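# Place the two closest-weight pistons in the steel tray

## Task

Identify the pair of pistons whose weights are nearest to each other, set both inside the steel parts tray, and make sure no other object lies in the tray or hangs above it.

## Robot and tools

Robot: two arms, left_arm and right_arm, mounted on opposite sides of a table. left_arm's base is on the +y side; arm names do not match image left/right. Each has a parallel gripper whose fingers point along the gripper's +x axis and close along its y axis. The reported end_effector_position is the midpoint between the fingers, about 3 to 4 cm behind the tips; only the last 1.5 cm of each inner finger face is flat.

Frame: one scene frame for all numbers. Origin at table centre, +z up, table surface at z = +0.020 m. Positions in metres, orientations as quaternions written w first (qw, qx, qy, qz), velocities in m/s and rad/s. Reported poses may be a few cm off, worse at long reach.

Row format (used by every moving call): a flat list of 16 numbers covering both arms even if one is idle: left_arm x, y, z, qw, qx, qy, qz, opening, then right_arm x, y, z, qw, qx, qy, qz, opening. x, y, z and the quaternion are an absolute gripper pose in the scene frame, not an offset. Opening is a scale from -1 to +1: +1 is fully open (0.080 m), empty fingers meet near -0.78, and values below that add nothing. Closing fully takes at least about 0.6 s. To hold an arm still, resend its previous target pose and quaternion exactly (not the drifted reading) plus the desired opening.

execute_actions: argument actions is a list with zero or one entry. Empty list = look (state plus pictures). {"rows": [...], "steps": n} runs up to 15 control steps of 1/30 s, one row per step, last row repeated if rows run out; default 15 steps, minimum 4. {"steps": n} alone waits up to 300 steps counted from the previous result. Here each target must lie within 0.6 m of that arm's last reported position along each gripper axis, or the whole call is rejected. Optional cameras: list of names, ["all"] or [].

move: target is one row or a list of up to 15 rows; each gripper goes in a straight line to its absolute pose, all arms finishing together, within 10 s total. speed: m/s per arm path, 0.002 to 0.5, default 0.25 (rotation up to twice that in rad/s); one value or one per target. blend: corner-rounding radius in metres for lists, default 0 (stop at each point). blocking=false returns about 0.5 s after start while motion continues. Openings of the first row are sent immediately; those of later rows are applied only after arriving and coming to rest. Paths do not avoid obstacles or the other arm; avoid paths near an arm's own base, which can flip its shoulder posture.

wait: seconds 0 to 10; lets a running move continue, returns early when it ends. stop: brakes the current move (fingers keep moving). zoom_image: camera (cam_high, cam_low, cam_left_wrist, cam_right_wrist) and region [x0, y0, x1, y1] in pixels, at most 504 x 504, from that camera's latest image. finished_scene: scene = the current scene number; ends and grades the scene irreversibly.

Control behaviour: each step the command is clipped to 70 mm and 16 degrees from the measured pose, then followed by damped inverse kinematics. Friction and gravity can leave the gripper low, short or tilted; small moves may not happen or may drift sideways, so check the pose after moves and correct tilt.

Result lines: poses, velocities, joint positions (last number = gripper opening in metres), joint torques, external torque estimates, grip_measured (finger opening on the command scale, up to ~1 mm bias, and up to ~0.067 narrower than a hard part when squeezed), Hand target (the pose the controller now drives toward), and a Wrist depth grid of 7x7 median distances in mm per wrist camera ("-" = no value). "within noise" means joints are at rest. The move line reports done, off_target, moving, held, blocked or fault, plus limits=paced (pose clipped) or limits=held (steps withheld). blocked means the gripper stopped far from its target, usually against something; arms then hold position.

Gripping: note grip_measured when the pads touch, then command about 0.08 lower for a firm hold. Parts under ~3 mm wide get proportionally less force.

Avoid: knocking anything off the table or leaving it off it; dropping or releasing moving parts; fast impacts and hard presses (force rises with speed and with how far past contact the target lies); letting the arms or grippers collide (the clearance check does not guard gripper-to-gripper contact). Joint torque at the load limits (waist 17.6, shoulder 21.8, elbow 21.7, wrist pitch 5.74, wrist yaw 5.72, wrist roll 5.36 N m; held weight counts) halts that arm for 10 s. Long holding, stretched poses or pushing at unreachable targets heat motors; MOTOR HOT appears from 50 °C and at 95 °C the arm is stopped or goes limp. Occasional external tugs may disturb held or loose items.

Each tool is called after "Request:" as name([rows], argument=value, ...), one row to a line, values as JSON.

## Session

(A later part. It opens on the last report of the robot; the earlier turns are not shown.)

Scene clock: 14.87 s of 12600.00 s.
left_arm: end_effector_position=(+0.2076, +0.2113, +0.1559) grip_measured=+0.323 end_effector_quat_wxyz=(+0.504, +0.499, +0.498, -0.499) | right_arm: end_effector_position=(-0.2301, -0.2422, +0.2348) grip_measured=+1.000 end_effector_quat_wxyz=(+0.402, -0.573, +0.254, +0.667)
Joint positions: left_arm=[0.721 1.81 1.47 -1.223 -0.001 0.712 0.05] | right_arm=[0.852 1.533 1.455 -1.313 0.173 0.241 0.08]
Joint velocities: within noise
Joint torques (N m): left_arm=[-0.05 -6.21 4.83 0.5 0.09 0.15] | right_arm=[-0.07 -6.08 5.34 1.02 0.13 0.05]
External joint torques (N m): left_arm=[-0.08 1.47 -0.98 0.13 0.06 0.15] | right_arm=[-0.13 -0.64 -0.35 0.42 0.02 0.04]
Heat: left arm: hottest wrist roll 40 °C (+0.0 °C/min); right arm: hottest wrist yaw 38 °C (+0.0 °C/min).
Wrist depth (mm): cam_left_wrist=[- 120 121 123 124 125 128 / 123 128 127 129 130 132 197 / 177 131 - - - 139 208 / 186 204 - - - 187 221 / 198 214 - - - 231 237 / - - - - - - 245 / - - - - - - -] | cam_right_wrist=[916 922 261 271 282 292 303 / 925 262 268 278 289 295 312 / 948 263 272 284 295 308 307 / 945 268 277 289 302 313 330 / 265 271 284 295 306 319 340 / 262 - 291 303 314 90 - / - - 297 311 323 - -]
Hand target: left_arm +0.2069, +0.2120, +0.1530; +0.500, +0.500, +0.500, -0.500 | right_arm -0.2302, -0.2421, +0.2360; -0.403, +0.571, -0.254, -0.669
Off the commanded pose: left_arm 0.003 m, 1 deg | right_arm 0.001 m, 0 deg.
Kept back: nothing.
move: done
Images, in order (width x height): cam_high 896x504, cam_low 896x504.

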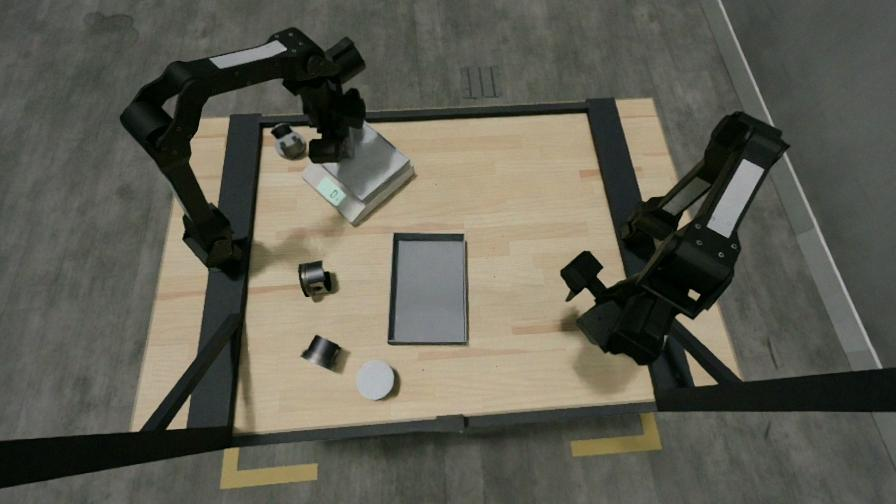

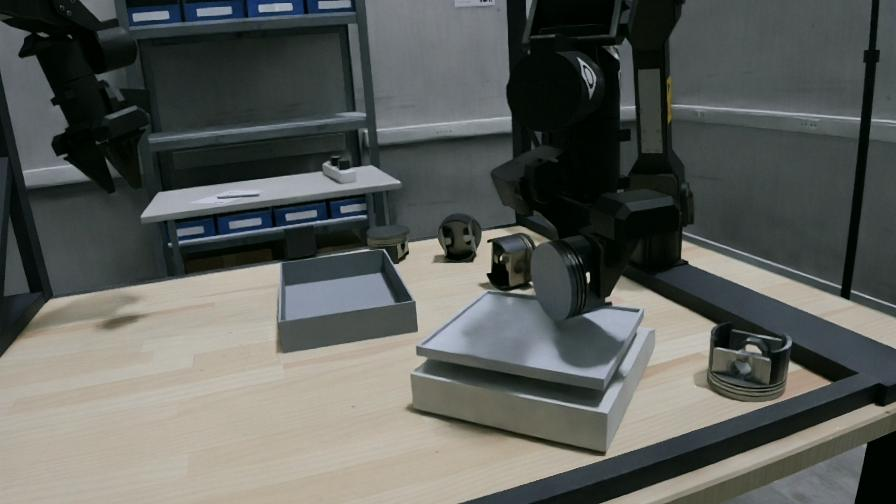

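Request:
move(target=[0.207, 0.212, 0.141, 0.5, 0.5, 0.5, -0.5, 0.22, -0.2302, -0.2421, 0.2360, 0.403, -0.571, 0.254, 0.669, 1], speed=0.05, cameras=["cam_low","cam_high"])

Request:
zoom_image(camera="cam_low", region=[380, 180, 720, 460])

Request:
zoom_image(camera="cam_high", region=[240, 100, 440, 240])

Scene clock: 15.83 s of 12600.00 s.
left_arm: end_effector_position=(+0.2078, +0.2111, +0.1446) grip_measured=+0.323 end_effector_quat_wxyz=(+0.505, +0.499, +0.497, -0.499) | right_arm: end_effector_position=(-0.2301, -0.2422, +0.2348) grip_measured=+1.000 end_effector_quat_wxyz=(+0.402, -0.573, +0.254, +0.667)
Joint positions: left_arm=[0.721 1.814 1.43 -1.176 -0.001 0.712 0.05] | right_arm=[0.852 1.533 1.455 -1.313 0.173 0.241 0.08]
Joint velocities: within noise
Joint torques (N m): left_arm=[-0.01 -6.07 4.75 0.5 0.1 0.15] | right_arm=[-0.04 -6.1 5.43 1.03 0.11 0.03]
External joint torques (N m): left_arm=[-0.01 1.49 -0.98 0.13 0.07 0.15] | right_arm=[-0.03 -0.7 -0.23 0.44 -0.01 0.02]
Heat: left arm: hottest wrist roll 40 °C (+0.0 °C/min); right arm: hottest wrist yaw 38 °C (+0.0 °C/min).
Wrist depth (mm): cam_left_wrist=[- 110 110 - 114 115 118 / - 116 117 117 119 122 122 / 168 120 - - - 128 165 / 186 194 - - - 170 207 / 186 204 - - - 217 220 / 189 - - - - - 232 / - - - - - - -] | cam_right_wrist=[896 920 261 270 282 290 303 / 913 261 267 277 289 297 313 / 945 264 272 283 295 306 306 / 953 267 278 289 303 315 332 / 265 271 284 295 308 318 339 / 263 - 291 303 315 90 - / - - 297 309 323 - -]
Hand target: left_arm +0.2070, +0.2120, +0.1411; +0.500, +0.500, +0.500, -0.500 | right_arm -0.2302, -0.2421, +0.2360; -0.403, +0.571, -0.254, -0.669
Off the commanded pose: left_arm 0.004 m, 1 deg | right_arm 0.001 m, 0 deg.
Kept back: nothing.
move: done
Images, in order (width x height): cam_high 896x504, cam_low 896x504.

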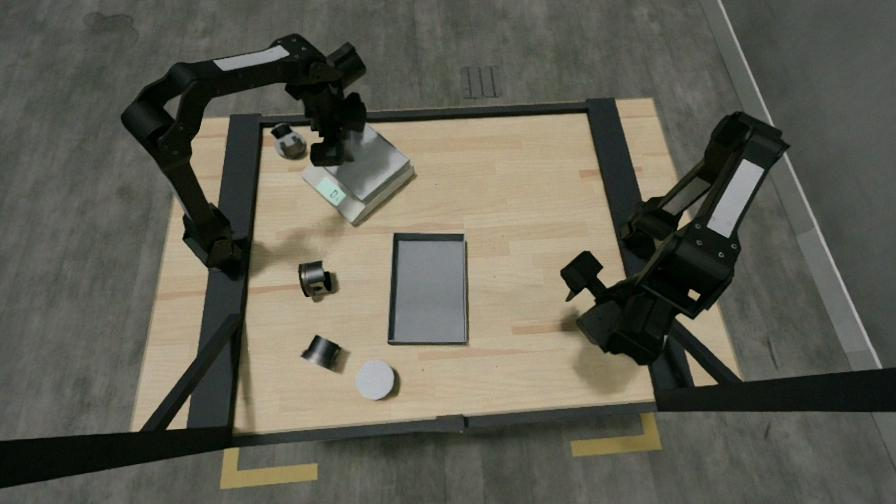

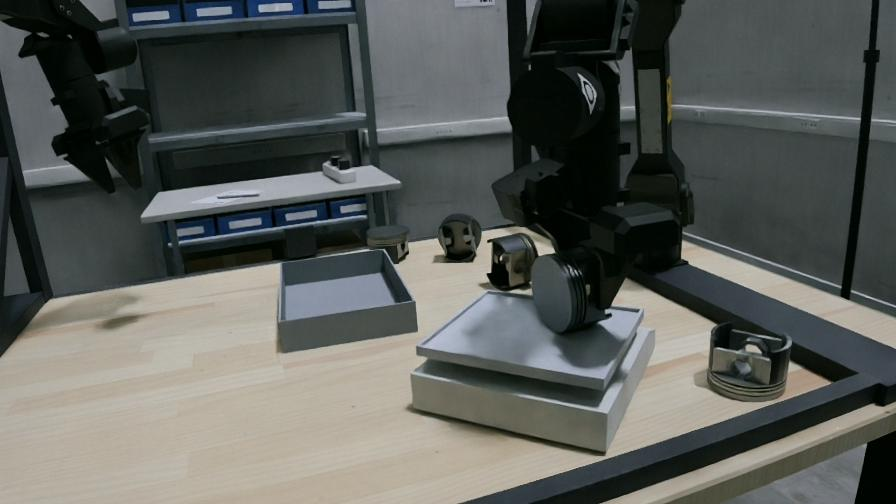

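Scaled by 1.482.

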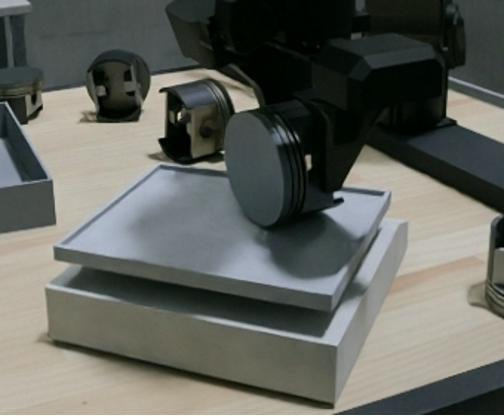

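Scaled by 2.520.

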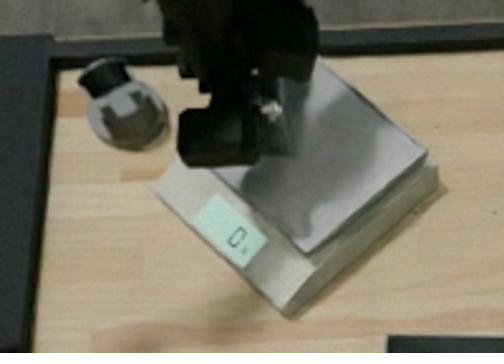

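Request:
move(target=[0.207, 0.212, 0.133, 0.5, 0.5, 0.5, -0.5, 0.22, -0.2302, -0.2421, 0.2360, 0.403, -0.571, 0.254, 0.669, 1], speed=0.05, cameras=["cam_low","cam_high"])

Request:
zoom_image(camera="cam_low", region=[380, 180, 720, 460])

Request:
zoom_image(camera="cam_high", region=[280, 140, 380, 240])

Scene clock: 16.77 s of 12600.00 s.
left_arm: end_effector_position=(+0.2079, +0.2109, +0.1398) grip_measured=+0.323 end_effector_quat_wxyz=(+0.506, +0.500, +0.496, -0.499) | right_arm: end_effector_position=(-0.2301, -0.2422, +0.2348) grip_measured=+1.000 end_effector_quat_wxyz=(+0.402, -0.573, +0.254, +0.667)
Joint positions: left_arm=[0.721 1.815 1.412 -1.154 -0.001 0.714 0.05] | right_arm=[0.852 1.533 1.455 -1.313 0.173 0.241 0.08]
Joint velocities: within noise
Joint torques (N m): left_arm=[0 -5.54 3.93 1.05 0.1 0.11] | right_arm=[-0.08 -6.24 5.16 1.01 0.09 0.05]
External joint torques (N m): left_arm=[0.04 2.07 -1.82 0.66 0.06 0.11] | right_arm=[-0.08 -0.85 -0.54 0.39 -0.02 0.04]
Heat: left arm: hottest wrist roll 40 °C (+0.0 °C/min); right arm: hottest wrist yaw 38 °C (+0.0 °C/min).
Wrist depth (mm): cam_left_wrist=[- 108 108 - 112 113 115 / - 114 116 115 116 118 121 / 116 119 - - - 125 158 / 185 191 - - - 166 204 / 184 200 - - - 212 217 / - - - - - - 226 / - - - - - - -] | cam_right_wrist=[908 924 262 272 282 289 303 / 911 260 267 276 287 295 313 / 926 263 272 283 295 309 306 / 944 268 278 289 300 315 332 / 265 273 285 295 306 316 339 / 263 - 293 303 315 90 - / - - 296 311 322 - -]
Hand target: left_arm +0.2069, +0.2121, +0.1330; +0.500, +0.500, +0.500, -0.500 | right_arm -0.2302, -0.2421, +0.2360; -0.403, +0.571, -0.254, -0.669
Off the commanded pose: left_arm 0.007 m, 1 deg | right_arm 0.001 m, 0 deg.
Kept back: nothing.
move: done
Images, in order (width x height): cam_high 896x504, cam_low 896x504.

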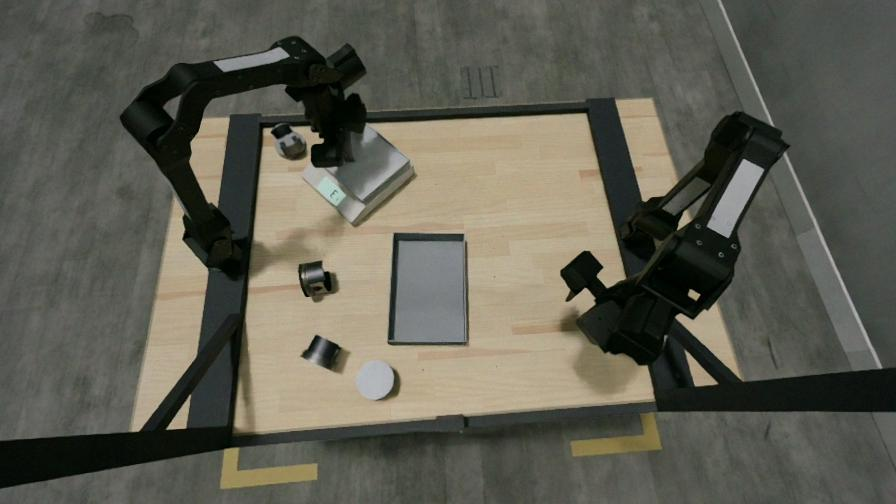

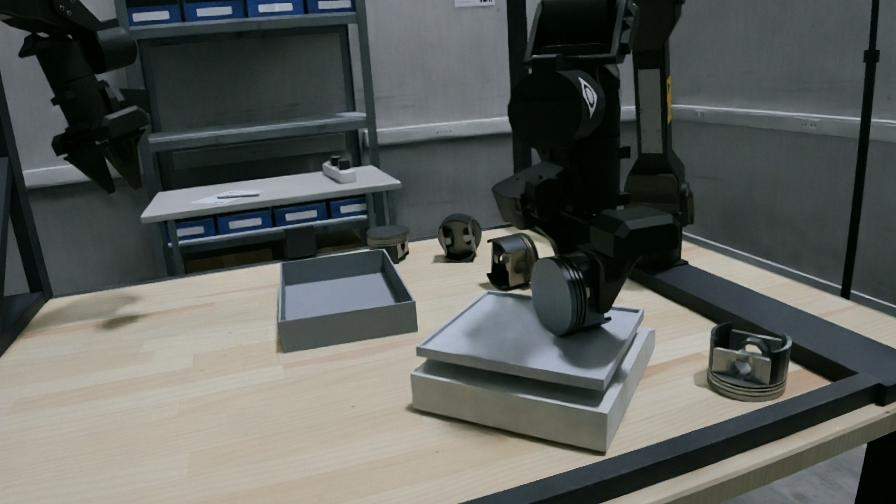

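Scaled by 1.482.

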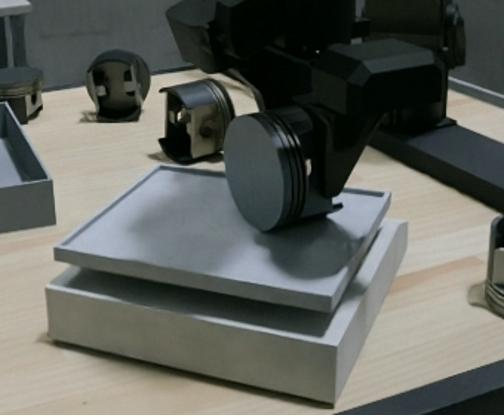

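Scaled by 5.040.

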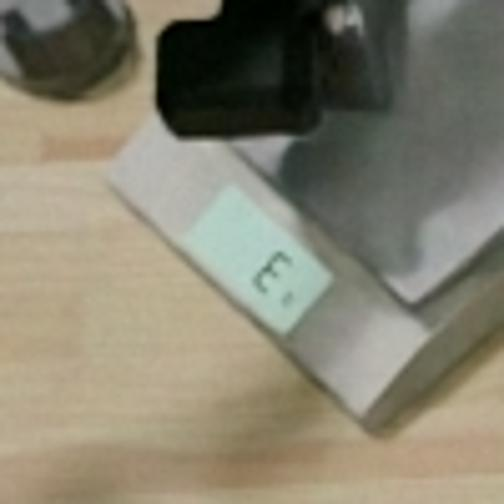

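Request:
move([
  [0.207, 0.212, 0.137, 0.5, 0.5, 0.5, -0.5, 0.22, -0.2302, -0.2421, 0.2360, 0.403, -0.571, 0.254, 0.669, 1],
  [0.207, 0.212, 0.137, 0.5, 0.5, 0.5, -0.5, 0.6, -0.2302, -0.2421, 0.2360, 0.403, -0.571, 0.254, 0.669, 1],
  [0.207, 0.212, 0.25, 0.5, 0.5, 0.5, -0.5, 1, -0.2302, -0.2421, 0.2360, 0.403, -0.571, 0.254, 0.669, 1],
], speed=0.15)

Request:
zoom_image(camera="cam_high", region=[280, 120, 380, 240])

Scene clock: 19.87 s of 12600.00 s.
left_arm: end_effector_position=(+0.2065, +0.2126, +0.2463) grip_measured=+1.000 end_effector_quat_wxyz=(+0.511, +0.499, +0.490, -0.500) | right_arm: end_effector_position=(-0.2301, -0.2422, +0.2348) grip_measured=+1.000 end_effector_quat_wxyz=(+0.402, -0.573, +0.254, +0.667)
Joint positions: left_arm=[0.721 1.813 1.835 -1.563 -0.001 0.714 0.08] | right_arm=[0.852 1.533 1.455 -1.313 0.173 0.241 0.08]
Joint velocities: within noise
Joint torques (N m): left_arm=[0.02 -7.03 6.39 0.33 0.09 0.11] | right_arm=[0.05 -6.18 5.22 0.97 0.13 0]
External joint torques (N m): left_arm=[0.07 0.41 0.79 -0.07 0.06 0.11] | right_arm=[0.07 -0.71 -0.46 0.38 0.01 -0.01]
Heat: left arm: hottest wrist roll 40 °C (+0.0 °C/min); right arm: hottest shoulder 38 °C (+6.0 °C/min).
Wrist depth (mm): cam_left_wrist=[964 254 205 208 208 266 271 / 998 256 213 215 220 277 285 / - 279 161 169 231 297 299 / - 299 297 240 285 314 309 / - 303 311 324 324 326 337 / - - 306 345 348 87 - / - - 347 353 351 - -] | cam_right_wrist=[915 913 262 272 282 291 303 / 933 262 266 278 288 295 312 / 941 262 273 284 295 308 304 / 943 267 277 287 304 316 331 / 265 270 284 297 308 319 338 / 262 - 293 303 315 90 - / - - 296 309 324 - -]
Hand target: left_arm +0.2069, +0.2120, +0.2495; +0.514, +0.499, +0.485, -0.501 | right_arm -0.2302, -0.2421, +0.2360; -0.403, +0.571, -0.254, -0.669
Off the commanded pose: left_arm 0.004 m, 2 deg | right_arm 0.001 m, 0 deg.
joint sent to its limit (left arm) — joint 4 (wrist pitch), lower limit.
Kept back: nothing.
move: done

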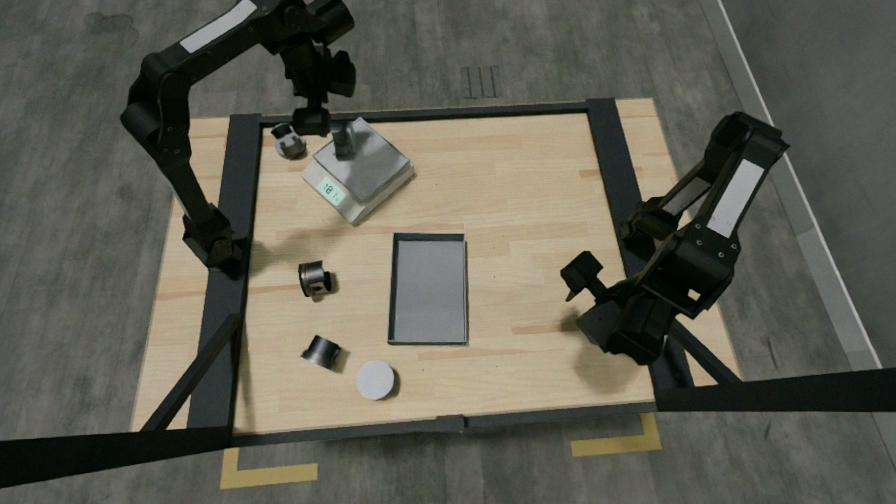

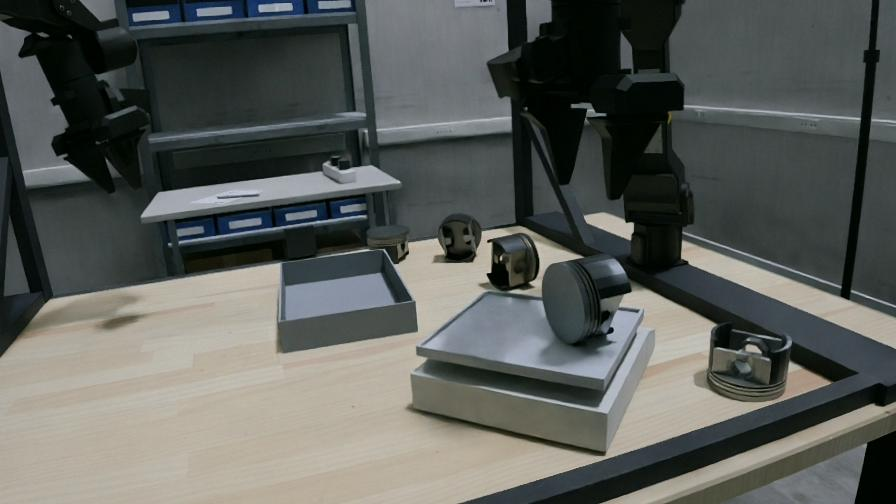

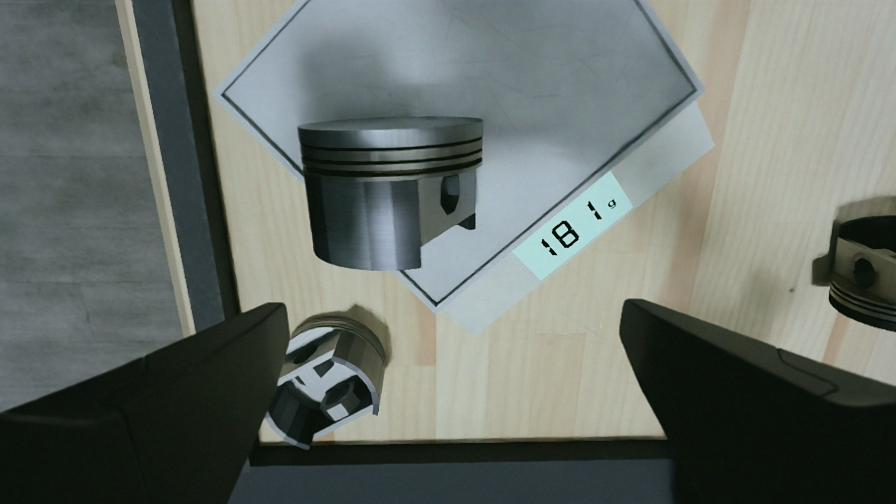

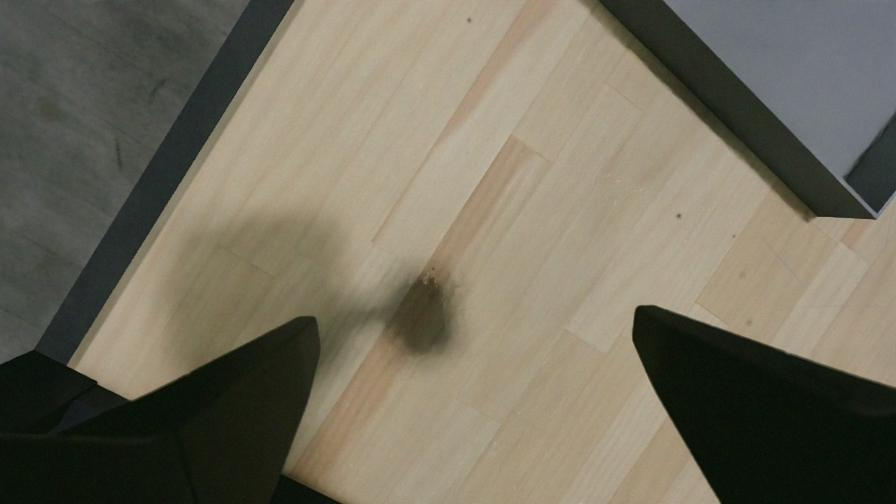

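Scaled by 4.200.

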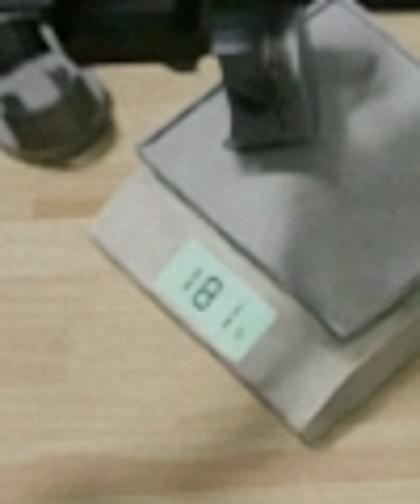

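Request:
zoom_image(camera="cam_left_wrist", region=[200, 80, 720, 470])

Request:
zoom_image(camera="cam_low", region=[660, 280, 860, 430])

Region (200, 80, 720, 470) is 520x390 pixels. A region can be at most 504 by 504 pixels.

Scaled by 2.520.

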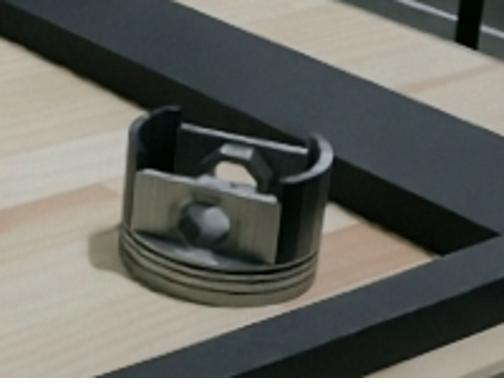

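Request:
move(target=[0.28, 0.31, 0.19, 0.5, 0.5, 0.5, -0.5, 1, -0.2302, -0.2421, 0.2360, 0.403, -0.571, 0.254, 0.669, 1], cameras=["cam_low","cam_left_wrist"])

Scene clock: 21.47 s of 12600.00 s.
left_arm: end_effector_position=(+0.2812, +0.3094, +0.1960) grip_measured=+1.000 end_effector_quat_wxyz=(+0.508, +0.501, +0.495, -0.497) | right_arm: end_effector_position=(-0.2301, -0.2422, +0.2348) grip_measured=+1.000 end_effector_quat_wxyz=(+0.402, -0.573, +0.254, +0.667)
Joint positions: left_arm=[1.091 1.784 1.598 -1.365 0 1.081 0.08] | right_arm=[0.852 1.533 1.455 -1.313 0.173 0.241 0.08]
Joint velocities: within noise
Joint torques (N m): left_arm=[-0.04 -5.4 4.34 0.49 0.06 0.16] | right_arm=[-0.11 -6.01 5.38 1.03 0.14 0.06]
External joint torques (N m): left_arm=[-0.04 2.03 -1.43 0.13 0.02 0.15] | right_arm=[-0.1 -0.53 -0.38 0.4 0.03 0.06]
Heat: left arm: hottest wrist roll 40 °C (+0.0 °C/min); right arm: hottest shoulder 38 °C (+5.6 °C/min).
Wrist depth (mm): cam_left_wrist=[915 889 213 217 164 165 196 / 951 945 224 228 201 200 237 / 994 995 236 239 242 246 249 / - - 245 233 257 260 262 / - - 248 243 269 273 280 / - - 263 269 272 87 - / - - 277 280 285 - -] | cam_right_wrist=[909 924 262 272 282 291 304 / 916 262 266 276 288 296 312 / 950 263 273 283 296 308 305 / 958 268 278 288 303 315 332 / 266 271 284 296 306 317 339 / 262 - 293 303 314 90 - / - - 296 310 324 - -]
Hand target: left_arm +0.2800, +0.3100, +0.1901; +0.500, +0.500, +0.500, -0.500 | right_arm -0.2302, -0.2421, +0.2360; -0.403, +0.571, -0.254, -0.669
Off the commanded pose: left_arm 0.006 m, 1 deg | right_arm 0.001 m, 0 deg.
Kept back: nothing.
move: done
Images, in order (width x height): cam_low 896x504, cam_left_wrist 896x504.

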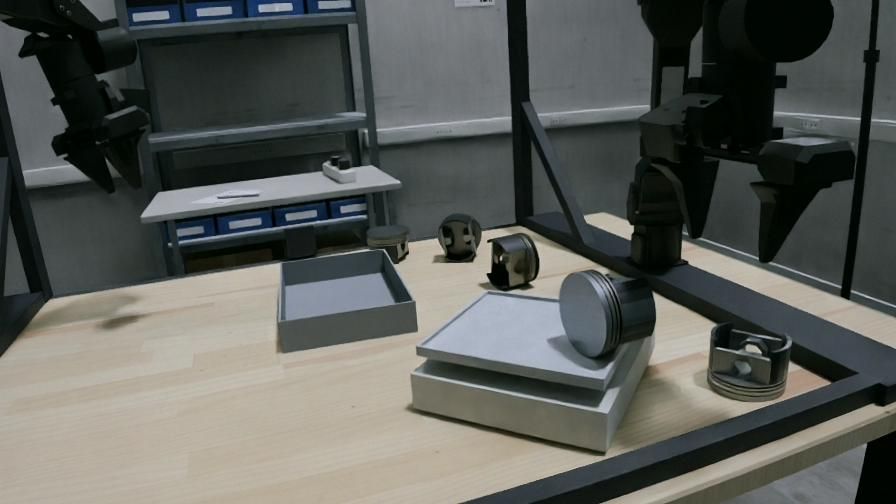

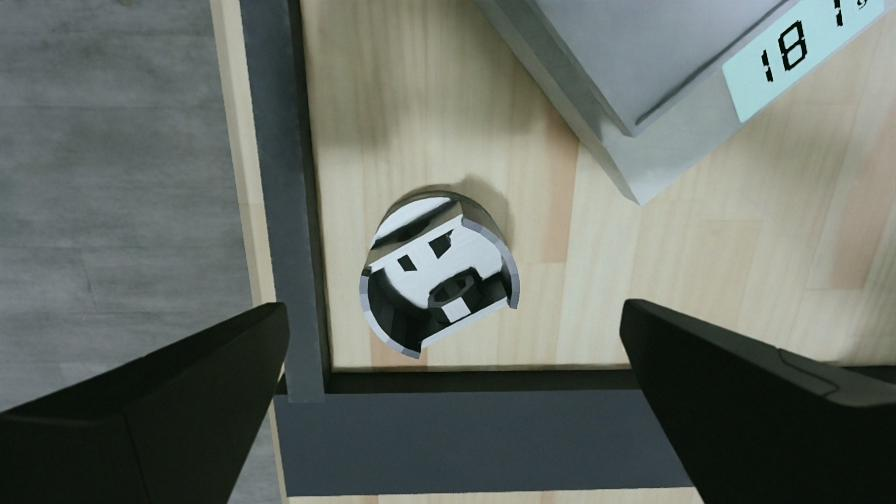

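Request:
execute_actions(actions=[], cameras=["cam_low","cam_high"])

Request:
zoom_image(camera="cam_low", region=[380, 180, 720, 460])

Request:
zoom_image(camera="cam_high", region=[260, 100, 440, 240])

Scene clock: 21.67 s of 12600.00 s.
left_arm: end_effector_position=(+0.2812, +0.3094, +0.1959) grip_measured=+1.000 end_effector_quat_wxyz=(+0.508, +0.501, +0.494, -0.497) | right_arm: end_effector_position=(-0.2301, -0.2422, +0.2348) grip_measured=+1.000 end_effector_quat_wxyz=(+0.402, -0.573, +0.254, +0.667)
Joint positions: left_arm=[1.091 1.784 1.597 -1.365 0 1.082 0.08] | right_arm=[0.852 1.533 1.455 -1.313 0.173 0.241 0.08]
Joint velocities: within noise
Joint torques (N m): left_arm=[-0.04 -5.4 4.34 0.48 0.06 0.14] | right_arm=[-0.06 -6.06 5.23 1.03 0.13 0.04]
External joint torques (N m): left_arm=[-0.04 2.03 -1.42 0.12 0.02 0.14] | right_arm=[-0.03 -0.65 -0.47 0.42 0.01 0.04]
Heat: left arm: hottest wrist roll 40 °C (+0.0 °C/min); right arm: hottest shoulder 38 °C (+5.5 °C/min).
Wrist depth (mm): cam_left_wrist=[902 903 213 217 164 165 197 / 964 958 222 228 200 200 236 / - 986 235 237 243 245 248 / - - 246 235 257 260 264 / - - 247 243 269 270 280 / - - 263 269 270 87 - / - - 276 282 285 - -] | cam_right_wrist=[895 928 261 273 282 290 305 / 925 261 267 278 289 296 311 / 936 263 272 282 294 307 306 / 944 268 278 290 301 315 330 / 265 271 284 295 306 317 342 / 262 - 292 302 315 90 - / - - 297 310 324 - -]
Hand target: left_arm +0.2800, +0.3101, +0.1900; +0.500, +0.500, +0.500, -0.500 | right_arm -0.2302, -0.2421, +0.2360; -0.403, +0.571, -0.254, -0.669
Off the commanded pose: left_arm 0.006 m, 1 deg | right_arm 0.001 m, 0 deg.
Steps of this call (1-6: nothing new was sent). Readings (end_effector_position of left_arm | right_arm):
1: (+0.2811, +0.3094, +0.1959) | (-0.2301, -0.2422, +0.2348)
2: (+0.2811, +0.3094, +0.1959) | (-0.2301, -0.2422, +0.2348)
4: (+0.2812, +0.3094, +0.1959) | (-0.2301, -0.2422, +0.2348)
6: the state above
Images, in order (width x height): cam_high 896x504, cam_low 896x504.

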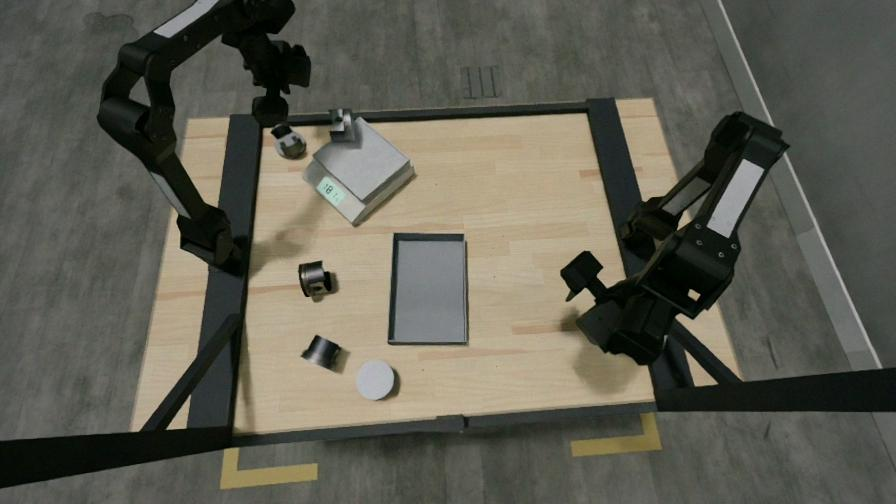

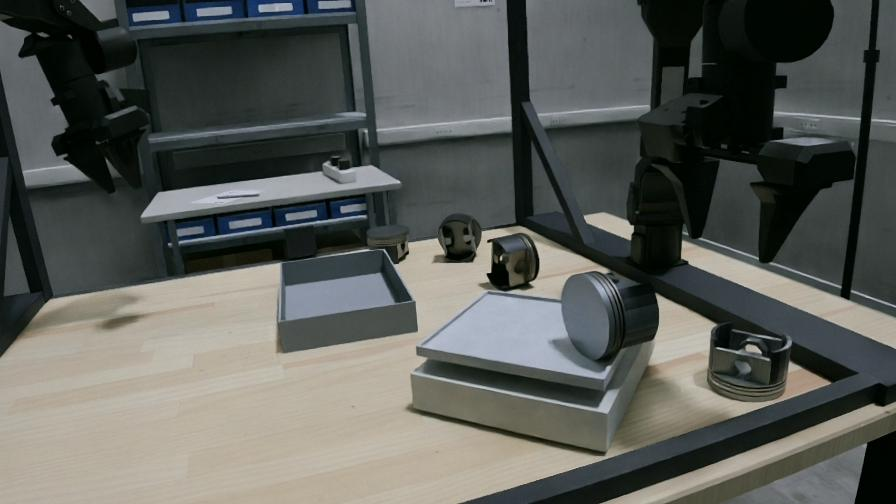

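Scaled by 1.482.

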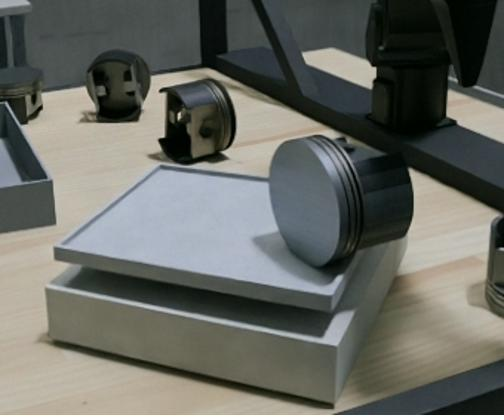

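Scaled by 2.800.

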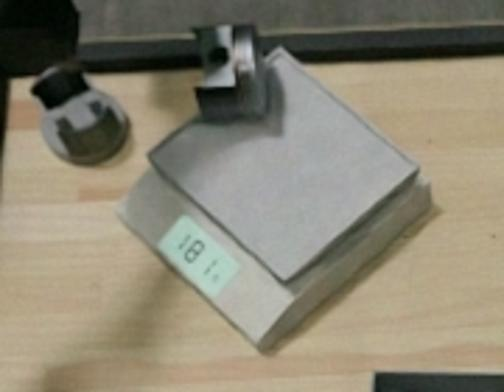

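Request:
move(target=[0.285, 0.225, 0.215, 0.5, 0.5, 0.5, -0.5, 1, -0.2302, -0.2421, 0.2360, 0.403, -0.571, 0.254, 0.669, 1], cameras=["cam_low","cam_left_wrist","cam_high"], speed=0.3)

Scene clock: 22.83 s of 12600.00 s.
left_arm: end_effector_position=(+0.2830, +0.2260, +0.2170) grip_measured=+1.000 end_effector_quat_wxyz=(+0.500, +0.502, +0.496, -0.501) end_effector_velocity=(+0.001, +0.000, +0.005) end_effector_angular_velocity=(+0.015, -0.016, +0.029) | right_arm: end_effector_position=(-0.2301, -0.2422, +0.2348) grip_measured=+1.000 end_effector_quat_wxyz=(+0.402, -0.573, +0.254, +0.667)
Joint positions: left_arm=[0.898 2.008 1.981 -1.538 0 0.899 0.08] | right_arm=[0.852 1.533 1.455 -1.313 0.173 0.241 0.08]
Joint velocities: left_arm=[-0.007 0.007 0.032 -0.022 -0.022 -0.037 0] | right_arm=[within noise]
Joint torques (N m): left_arm=[0.09 -6.59 6.44 0.27 0.06 -0.12] | right_arm=[0.04 -6.02 5.43 1.01 0.15 0.03]
External joint torques (N m): left_arm=[0.1 2.28 0.82 -0.07 0.02 -0.12] | right_arm=[0.04 -0.65 -0.26 0.38 0.04 0.03]
Heat: left arm: hottest wrist roll 40 °C (+0.0 °C/min); right arm: hottest shoulder 38 °C (+5.3 °C/min).
Wrist depth (mm): cam_left_wrist=[902 914 216 178 179 182 185 / 964 955 240 182 124 191 195 / - - 252 144 146 202 272 / - - 267 273 212 253 289 / - - 279 285 293 296 308 / - - 300 276 319 87 - / - - 315 314 321 - -] | cam_right_wrist=[894 933 262 272 282 290 304 / 913 260 266 278 288 296 312 / 938 264 274 282 297 307 305 / 946 268 277 289 302 315 330 / 266 273 285 297 307 317 339 / 262 - 293 302 315 90 - / - - 296 309 325 - -]
Hand target: left_arm +0.2849, +0.2250, +0.2151; +0.500, +0.500, +0.500, -0.500 | right_arm -0.2302, -0.2421, +0.2360; -0.403, +0.571, -0.254, -0.669
Off the commanded pose: left_arm 0.003 m, 0 deg | right_arm 0.001 m, 0 deg.
Kept back: nothing.
move: done
Images, in order (width x height): cam_high 896x504, cam_low 896x504, cam_left_wrist 896x504.

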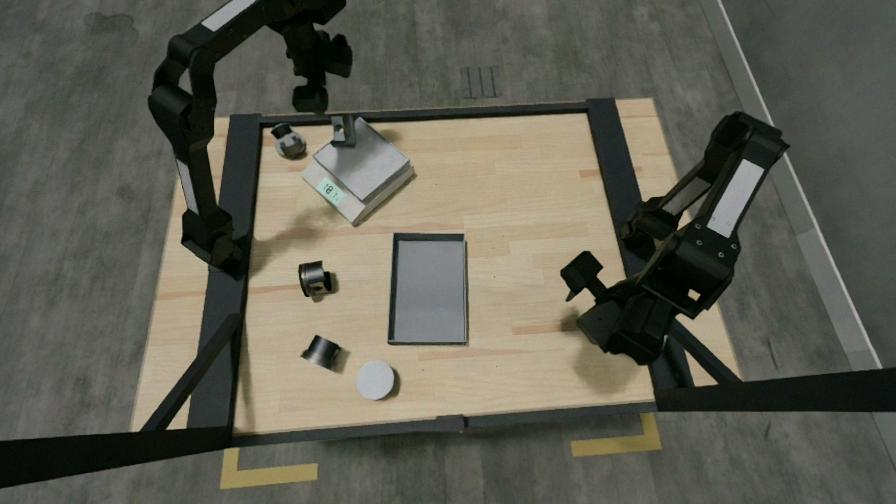

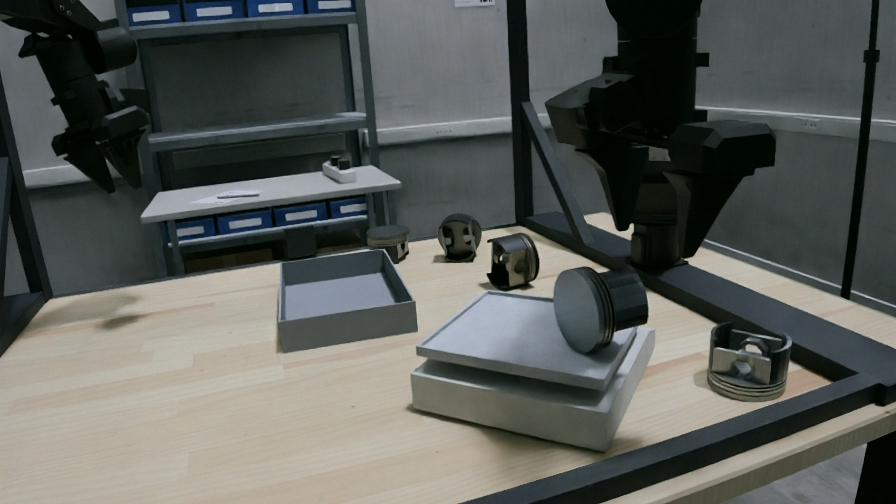

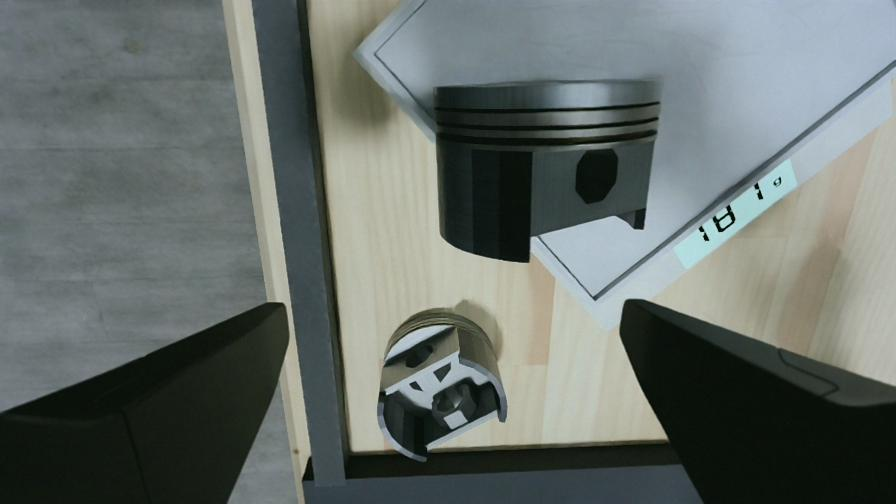

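Request:
move(target=[0.253, 0.212, 0.205, 0.5, 0.5, 0.5, -0.5, 1, -0.2302, -0.2421, 0.2360, 0.403, -0.571, 0.254, 0.669, 1], cameras=["cam_low","cam_left_wrist"], speed=0.2)

Scene clock: 23.93 s of 12600.00 s.
left_arm: end_effector_position=(+0.2551, +0.2108, +0.2044) grip_measured=+1.000 end_effector_quat_wxyz=(+0.499, +0.501, +0.499, -0.501) | right_arm: end_effector_position=(-0.2301, -0.2422, +0.2348) grip_measured=+1.000 end_effector_quat_wxyz=(+0.402, -0.573, +0.254, +0.667)
Joint positions: left_arm=[0.818 1.955 1.854 -1.471 0 0.816 0.08] | right_arm=[0.852 1.533 1.455 -1.313 0.173 0.241 0.08]
Joint velocities: within noise
Joint torques (N m): left_arm=[-0.17 -8.91 4.25 0.47 0.05 -0.14] | right_arm=[-0.03 -6.17 5.35 1.02 0.13 0.03]
External joint torques (N m): left_arm=[-0.19 -0.28 -1.47 0.12 0.02 -0.14] | right_arm=[-0.02 -0.73 -0.37 0.4 0.01 0.03]
Heat: left arm: hottest wrist roll 40 °C (+0.0 °C/min); right arm: hottest shoulder 38 °C (+5.0 °C/min).
Wrist depth (mm): cam_left_wrist=[910 203 215 168 170 172 175 / 959 221 175 174 175 181 183 / - 227 243 122 117 190 261 / - 260 258 125 137 241 277 / - 263 272 278 207 284 295 / - - 273 283 304 87 - / - - 286 314 321 - -] | cam_right_wrist=[911 916 261 272 282 291 304 / 921 261 267 277 290 296 313 / 931 263 273 283 296 308 305 / 935 268 278 288 303 315 330 / 265 271 285 295 308 317 339 / 263 - 292 302 314 90 - / - - 297 309 323 - -]
Hand target: left_arm +0.2530, +0.2120, +0.2050; +0.500, +0.500, +0.500, -0.500 | right_arm -0.2302, -0.2421, +0.2360; -0.403, +0.571, -0.254, -0.669
Off the commanded pose: left_arm 0.003 m, 0 deg | right_arm 0.001 m, 0 deg.
Kept back: nothing.
move: done
Images, in order (width x height): cam_low 896x504, cam_left_wrist 896x504.

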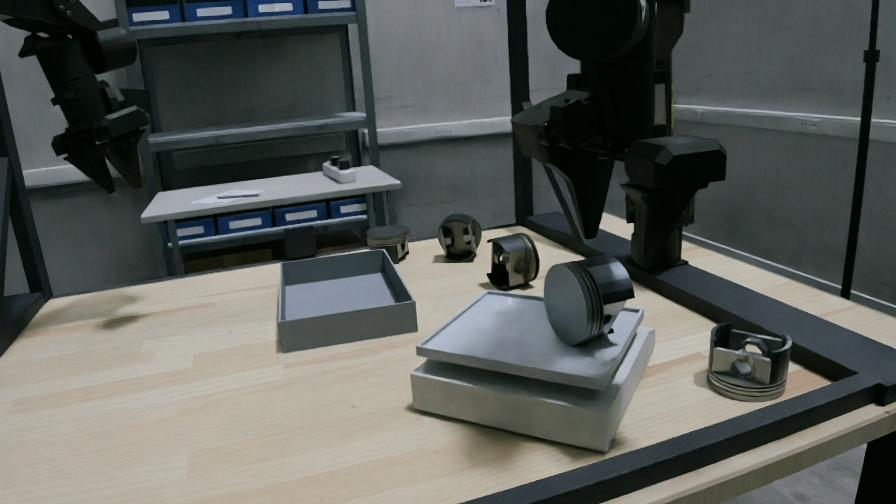

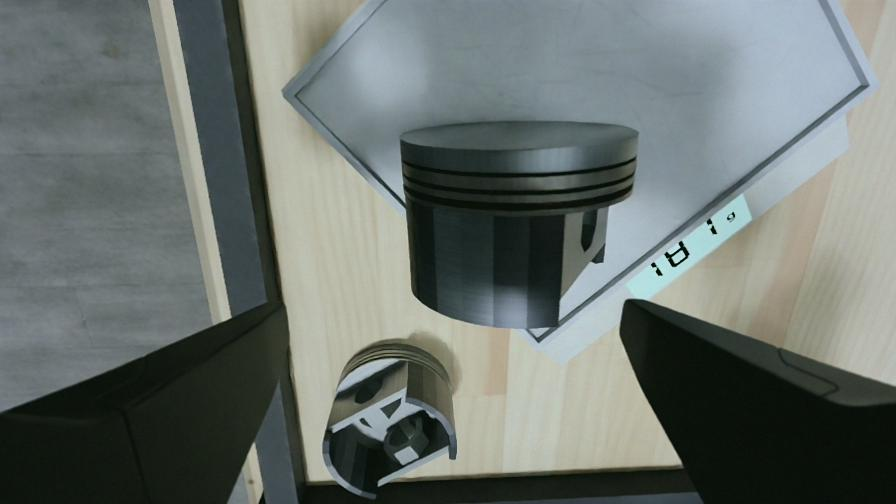

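Request:
move(target=[0.230, 0.210, 0.195, 0.5, 0.5, 0.5, -0.5, 1, -0.2302, -0.2421, 0.2360, 0.403, -0.571, 0.254, 0.669, 1], cameras=["cam_left_wrist"], speed=0.2)

Request:
wait(seconds=0.3, cameras=["cam_left_wrist"])

Request:
wait(seconds=0.3, cameras=["cam_left_wrist"])

Scene clock: 24.93 s of 12600.00 s.
left_arm: end_effector_position=(+0.2324, +0.2090, +0.1943) grip_measured=+1.000 end_effector_quat_wxyz=(+0.499, +0.501, +0.500, -0.500) | right_arm: end_effector_position=(-0.2301, -0.2422, +0.2348) grip_measured=+1.000 end_effector_quat_wxyz=(+0.402, -0.573, +0.254, +0.667)
Joint positions: left_arm=[0.77 1.888 1.724 -1.408 0 0.767 0.08] | right_arm=[0.852 1.533 1.455 -1.313 0.173 0.241 0.08]
Joint velocities: within noise
Joint torques (N m): left_arm=[-0.31 -8.45 4.31 0.47 0.05 -0.13] | right_arm=[-0.11 -6.02 5.23 0.98 0.11 0.03]
External joint torques (N m): left_arm=[-0.32 -0.27 -1.44 0.13 0.02 -0.13] | right_arm=[-0.11 -0.65 -0.44 0.37 -0.01 0.02]
Heat: left arm: hottest wrist roll 40 °C (+0.0 °C/min); right arm: hottest shoulder 38 °C (+4.8 °C/min).
Wrist depth (mm): cam_left_wrist=[867 204 156 158 159 164 221 / 913 201 164 165 167 171 232 / 980 226 172 109 108 182 250 / - 230 248 112 115 260 267 / - 232 262 119 118 274 284 / - - 261 283 293 87 - / - - 266 306 312 - -] | cam_right_wrist=[901 935 262 272 282 292 304 / 920 261 267 277 289 295 312 / 930 262 273 285 294 307 306 / 955 268 276 288 303 315 331 / 266 272 285 297 308 317 340 / 261 - 291 302 313 90 - / - - 296 310 323 - -]
Hand target: left_arm +0.2301, +0.2101, +0.1949; +0.500, +0.500, +0.500, -0.500 | right_arm -0.2302, -0.2421, +0.2360; -0.403, +0.571, -0.254, -0.669
Off the commanded pose: left_arm 0.003 m, 0 deg | right_arm 0.001 m, 0 deg.
Kept back: nothing.
move: done
Images, in order (width x height): cam_left_wrist 896x504.

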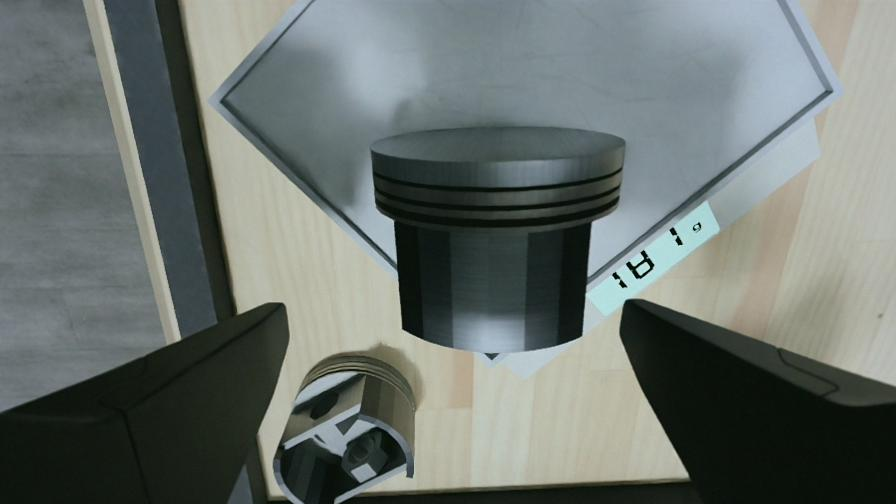

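Scene clock: 25.23 s of 12600.00 s.
left_arm: end_effector_position=(+0.2324, +0.2090, +0.1944) grip_measured=+1.000 end_effector_quat_wxyz=(+0.499, +0.500, +0.500, -0.500) | right_arm: end_effector_position=(-0.2301, -0.2422, +0.2348) grip_measured=+1.000 end_effector_quat_wxyz=(+0.402, -0.573, +0.254, +0.667)
Joint positions: left_arm=[0.77 1.888 1.724 -1.407 0 0.766 0.08] | right_arm=[0.852 1.533 1.455 -1.313 0.173 0.241 0.08]
Joint velocities: within noise
Joint torques (N m): left_arm=[-0.33 -8.47 4.3 0.46 0.05 -0.13] | right_arm=[0.13 -6.07 5.24 0.97 0.12 0.02]
External joint torques (N m): left_arm=[-0.29 -0.3 -1.45 0.11 0.02 -0.14] | right_arm=[0.14 -0.62 -0.46 0.37 0.01 0.02]
Heat: left arm: hottest wrist roll 40 °C (+0.0 °C/min); right arm: hottest shoulder 38 °C (+4.8 °C/min).
Wrist depth (mm): cam_left_wrist=[858 205 156 158 159 164 220 / 940 201 163 165 166 171 232 / 987 226 173 114 107 181 251 / - 237 247 114 114 260 265 / - 231 262 121 119 273 283 / - - 260 284 292 87 - / - - 263 306 313 - -] | cam_right_wrist=[891 920 261 272 281 290 305 / 927 261 266 277 288 296 312 / 928 263 274 284 295 307 305 / 936 266 277 290 304 317 329 / 266 272 285 295 307 320 338 / 263 - 293 304 315 90 - / - - 298 310 322 - -]
Hand target: left_arm +0.2301, +0.2100, +0.1950; +0.500, +0.500, +0.500, -0.500 | right_arm -0.2302, -0.2421, +0.2360; -0.403, +0.571, -0.254, -0.669
Off the commanded pose: left_arm 0.003 m, 0 deg | right_arm 0.001 m, 0 deg.
Steps of this call (1-9: nothing new was sent). Readings (end_effector_position of left_arm | right_arm):
1: (+0.2324, +0.2090, +0.1945) | (-0.2301, -0.2422, +0.2348)
2: (+0.2324, +0.2090, +0.1945) | (-0.2301, -0.2422, +0.2348)
4: (+0.2324, +0.2090, +0.1944) | (-0.2301, -0.2422, +0.2348)
8: (+0.2324, +0.2090, +0.1944) | (-0.2301, -0.2422, +0.2348)
9: the state above
Images, in order (width x height): cam_left_wrist 896x504.

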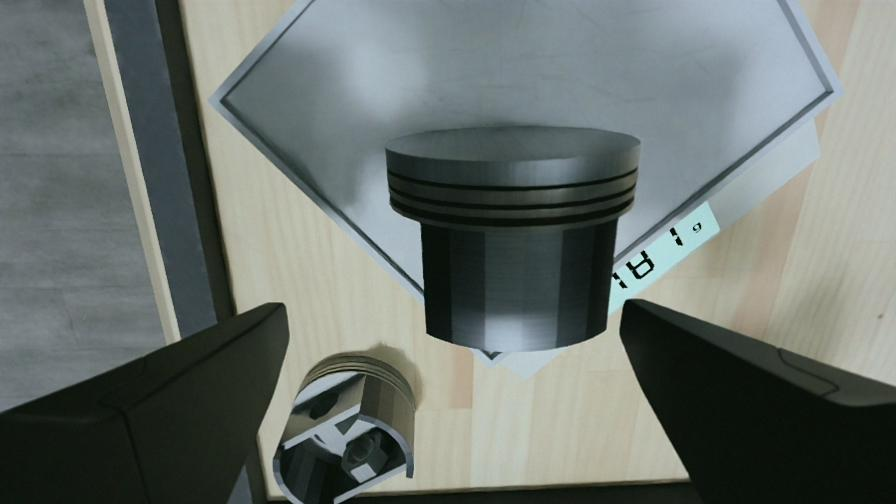

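Scene clock: 25.53 s of 12600.00 s.
left_arm: end_effector_position=(+0.2324, +0.2090, +0.1944) grip_measured=+1.000 end_effector_quat_wxyz=(+0.500, +0.500, +0.500, -0.500) end_effector_velocity=(+0.001, -0.004, -0.001) end_effector_angular_velocity=(-0.017, -0.007, +0.049) | right_arm: end_effector_position=(-0.2301, -0.2422, +0.2348) grip_measured=+1.000 end_effector_quat_wxyz=(+0.402, -0.573, +0.254, +0.667)
Joint positions: left_arm=[0.77 1.888 1.724 -1.407 0 0.766 0.08] | right_arm=[0.852 1.533 1.455 -1.313 0.173 0.241 0.08]
Joint velocities: left_arm=[-0.002 -0.002 -0.007 0.022 0.007 -0.051 0] | right_arm=[within noise]
Joint torques (N m): left_arm=[-0.29 -8.48 4.33 0.46 0.05 -0.13] | right_arm=[0.02 -6.05 5.39 1.02 0.13 0.03]
External joint torques (N m): left_arm=[-0.27 -0.34 -1.39 0.12 0.01 -0.13] | right_arm=[-0.02 -0.63 -0.28 0.42 0.02 0.03]
Heat: left arm: hottest wrist roll 40 °C (+0.0 °C/min); right arm: hottest shoulder 38 °C (+4.7 °C/min).
Wrist depth (mm): cam_left_wrist=[877 203 156 159 159 164 219 / 932 200 164 165 167 171 232 / 983 227 173 117 106 182 250 / - 230 248 115 112 259 265 / - 231 263 261 117 272 282 / - - 260 283 291 87 - / - - 263 307 312 - -] | cam_right_wrist=[915 914 261 272 282 290 301 / 925 261 266 278 289 297 311 / 925 261 273 283 295 307 306 / 948 268 278 290 302 317 331 / 265 272 285 297 307 317 342 / 262 - 292 302 316 90 - / - - 295 310 322 - -]
Hand target: left_arm +0.2301, +0.2100, +0.1950; +0.500, +0.500, +0.500, -0.500 | right_arm -0.2302, -0.2421, +0.2360; -0.403, +0.571, -0.254, -0.669
Off the commanded pose: left_arm 0.003 m, 0 deg | right_arm 0.001 m, 0 deg.
Steps of this call (1-9: nothing new was sent). Readings (end_effector_position of left_arm | right_arm):
1: (+0.2324, +0.2090, +0.1944) | (-0.2301, -0.2422, +0.2348)
2: (+0.2324, +0.2090, +0.1944) | (-0.2301, -0.2422, +0.2348)
4: (+0.2324, +0.2090, +0.1944) | (-0.2301, -0.2422, +0.2348)
8: (+0.2324, +0.2090, +0.1944) | (-0.2301, -0.2422, +0.2348)
9: the state above
Images, in order (width x height): cam_left_wrist 896x504.

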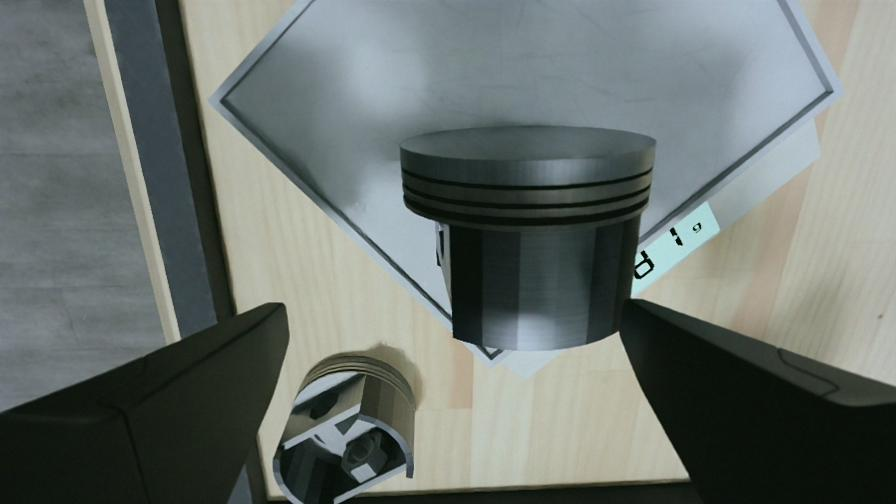

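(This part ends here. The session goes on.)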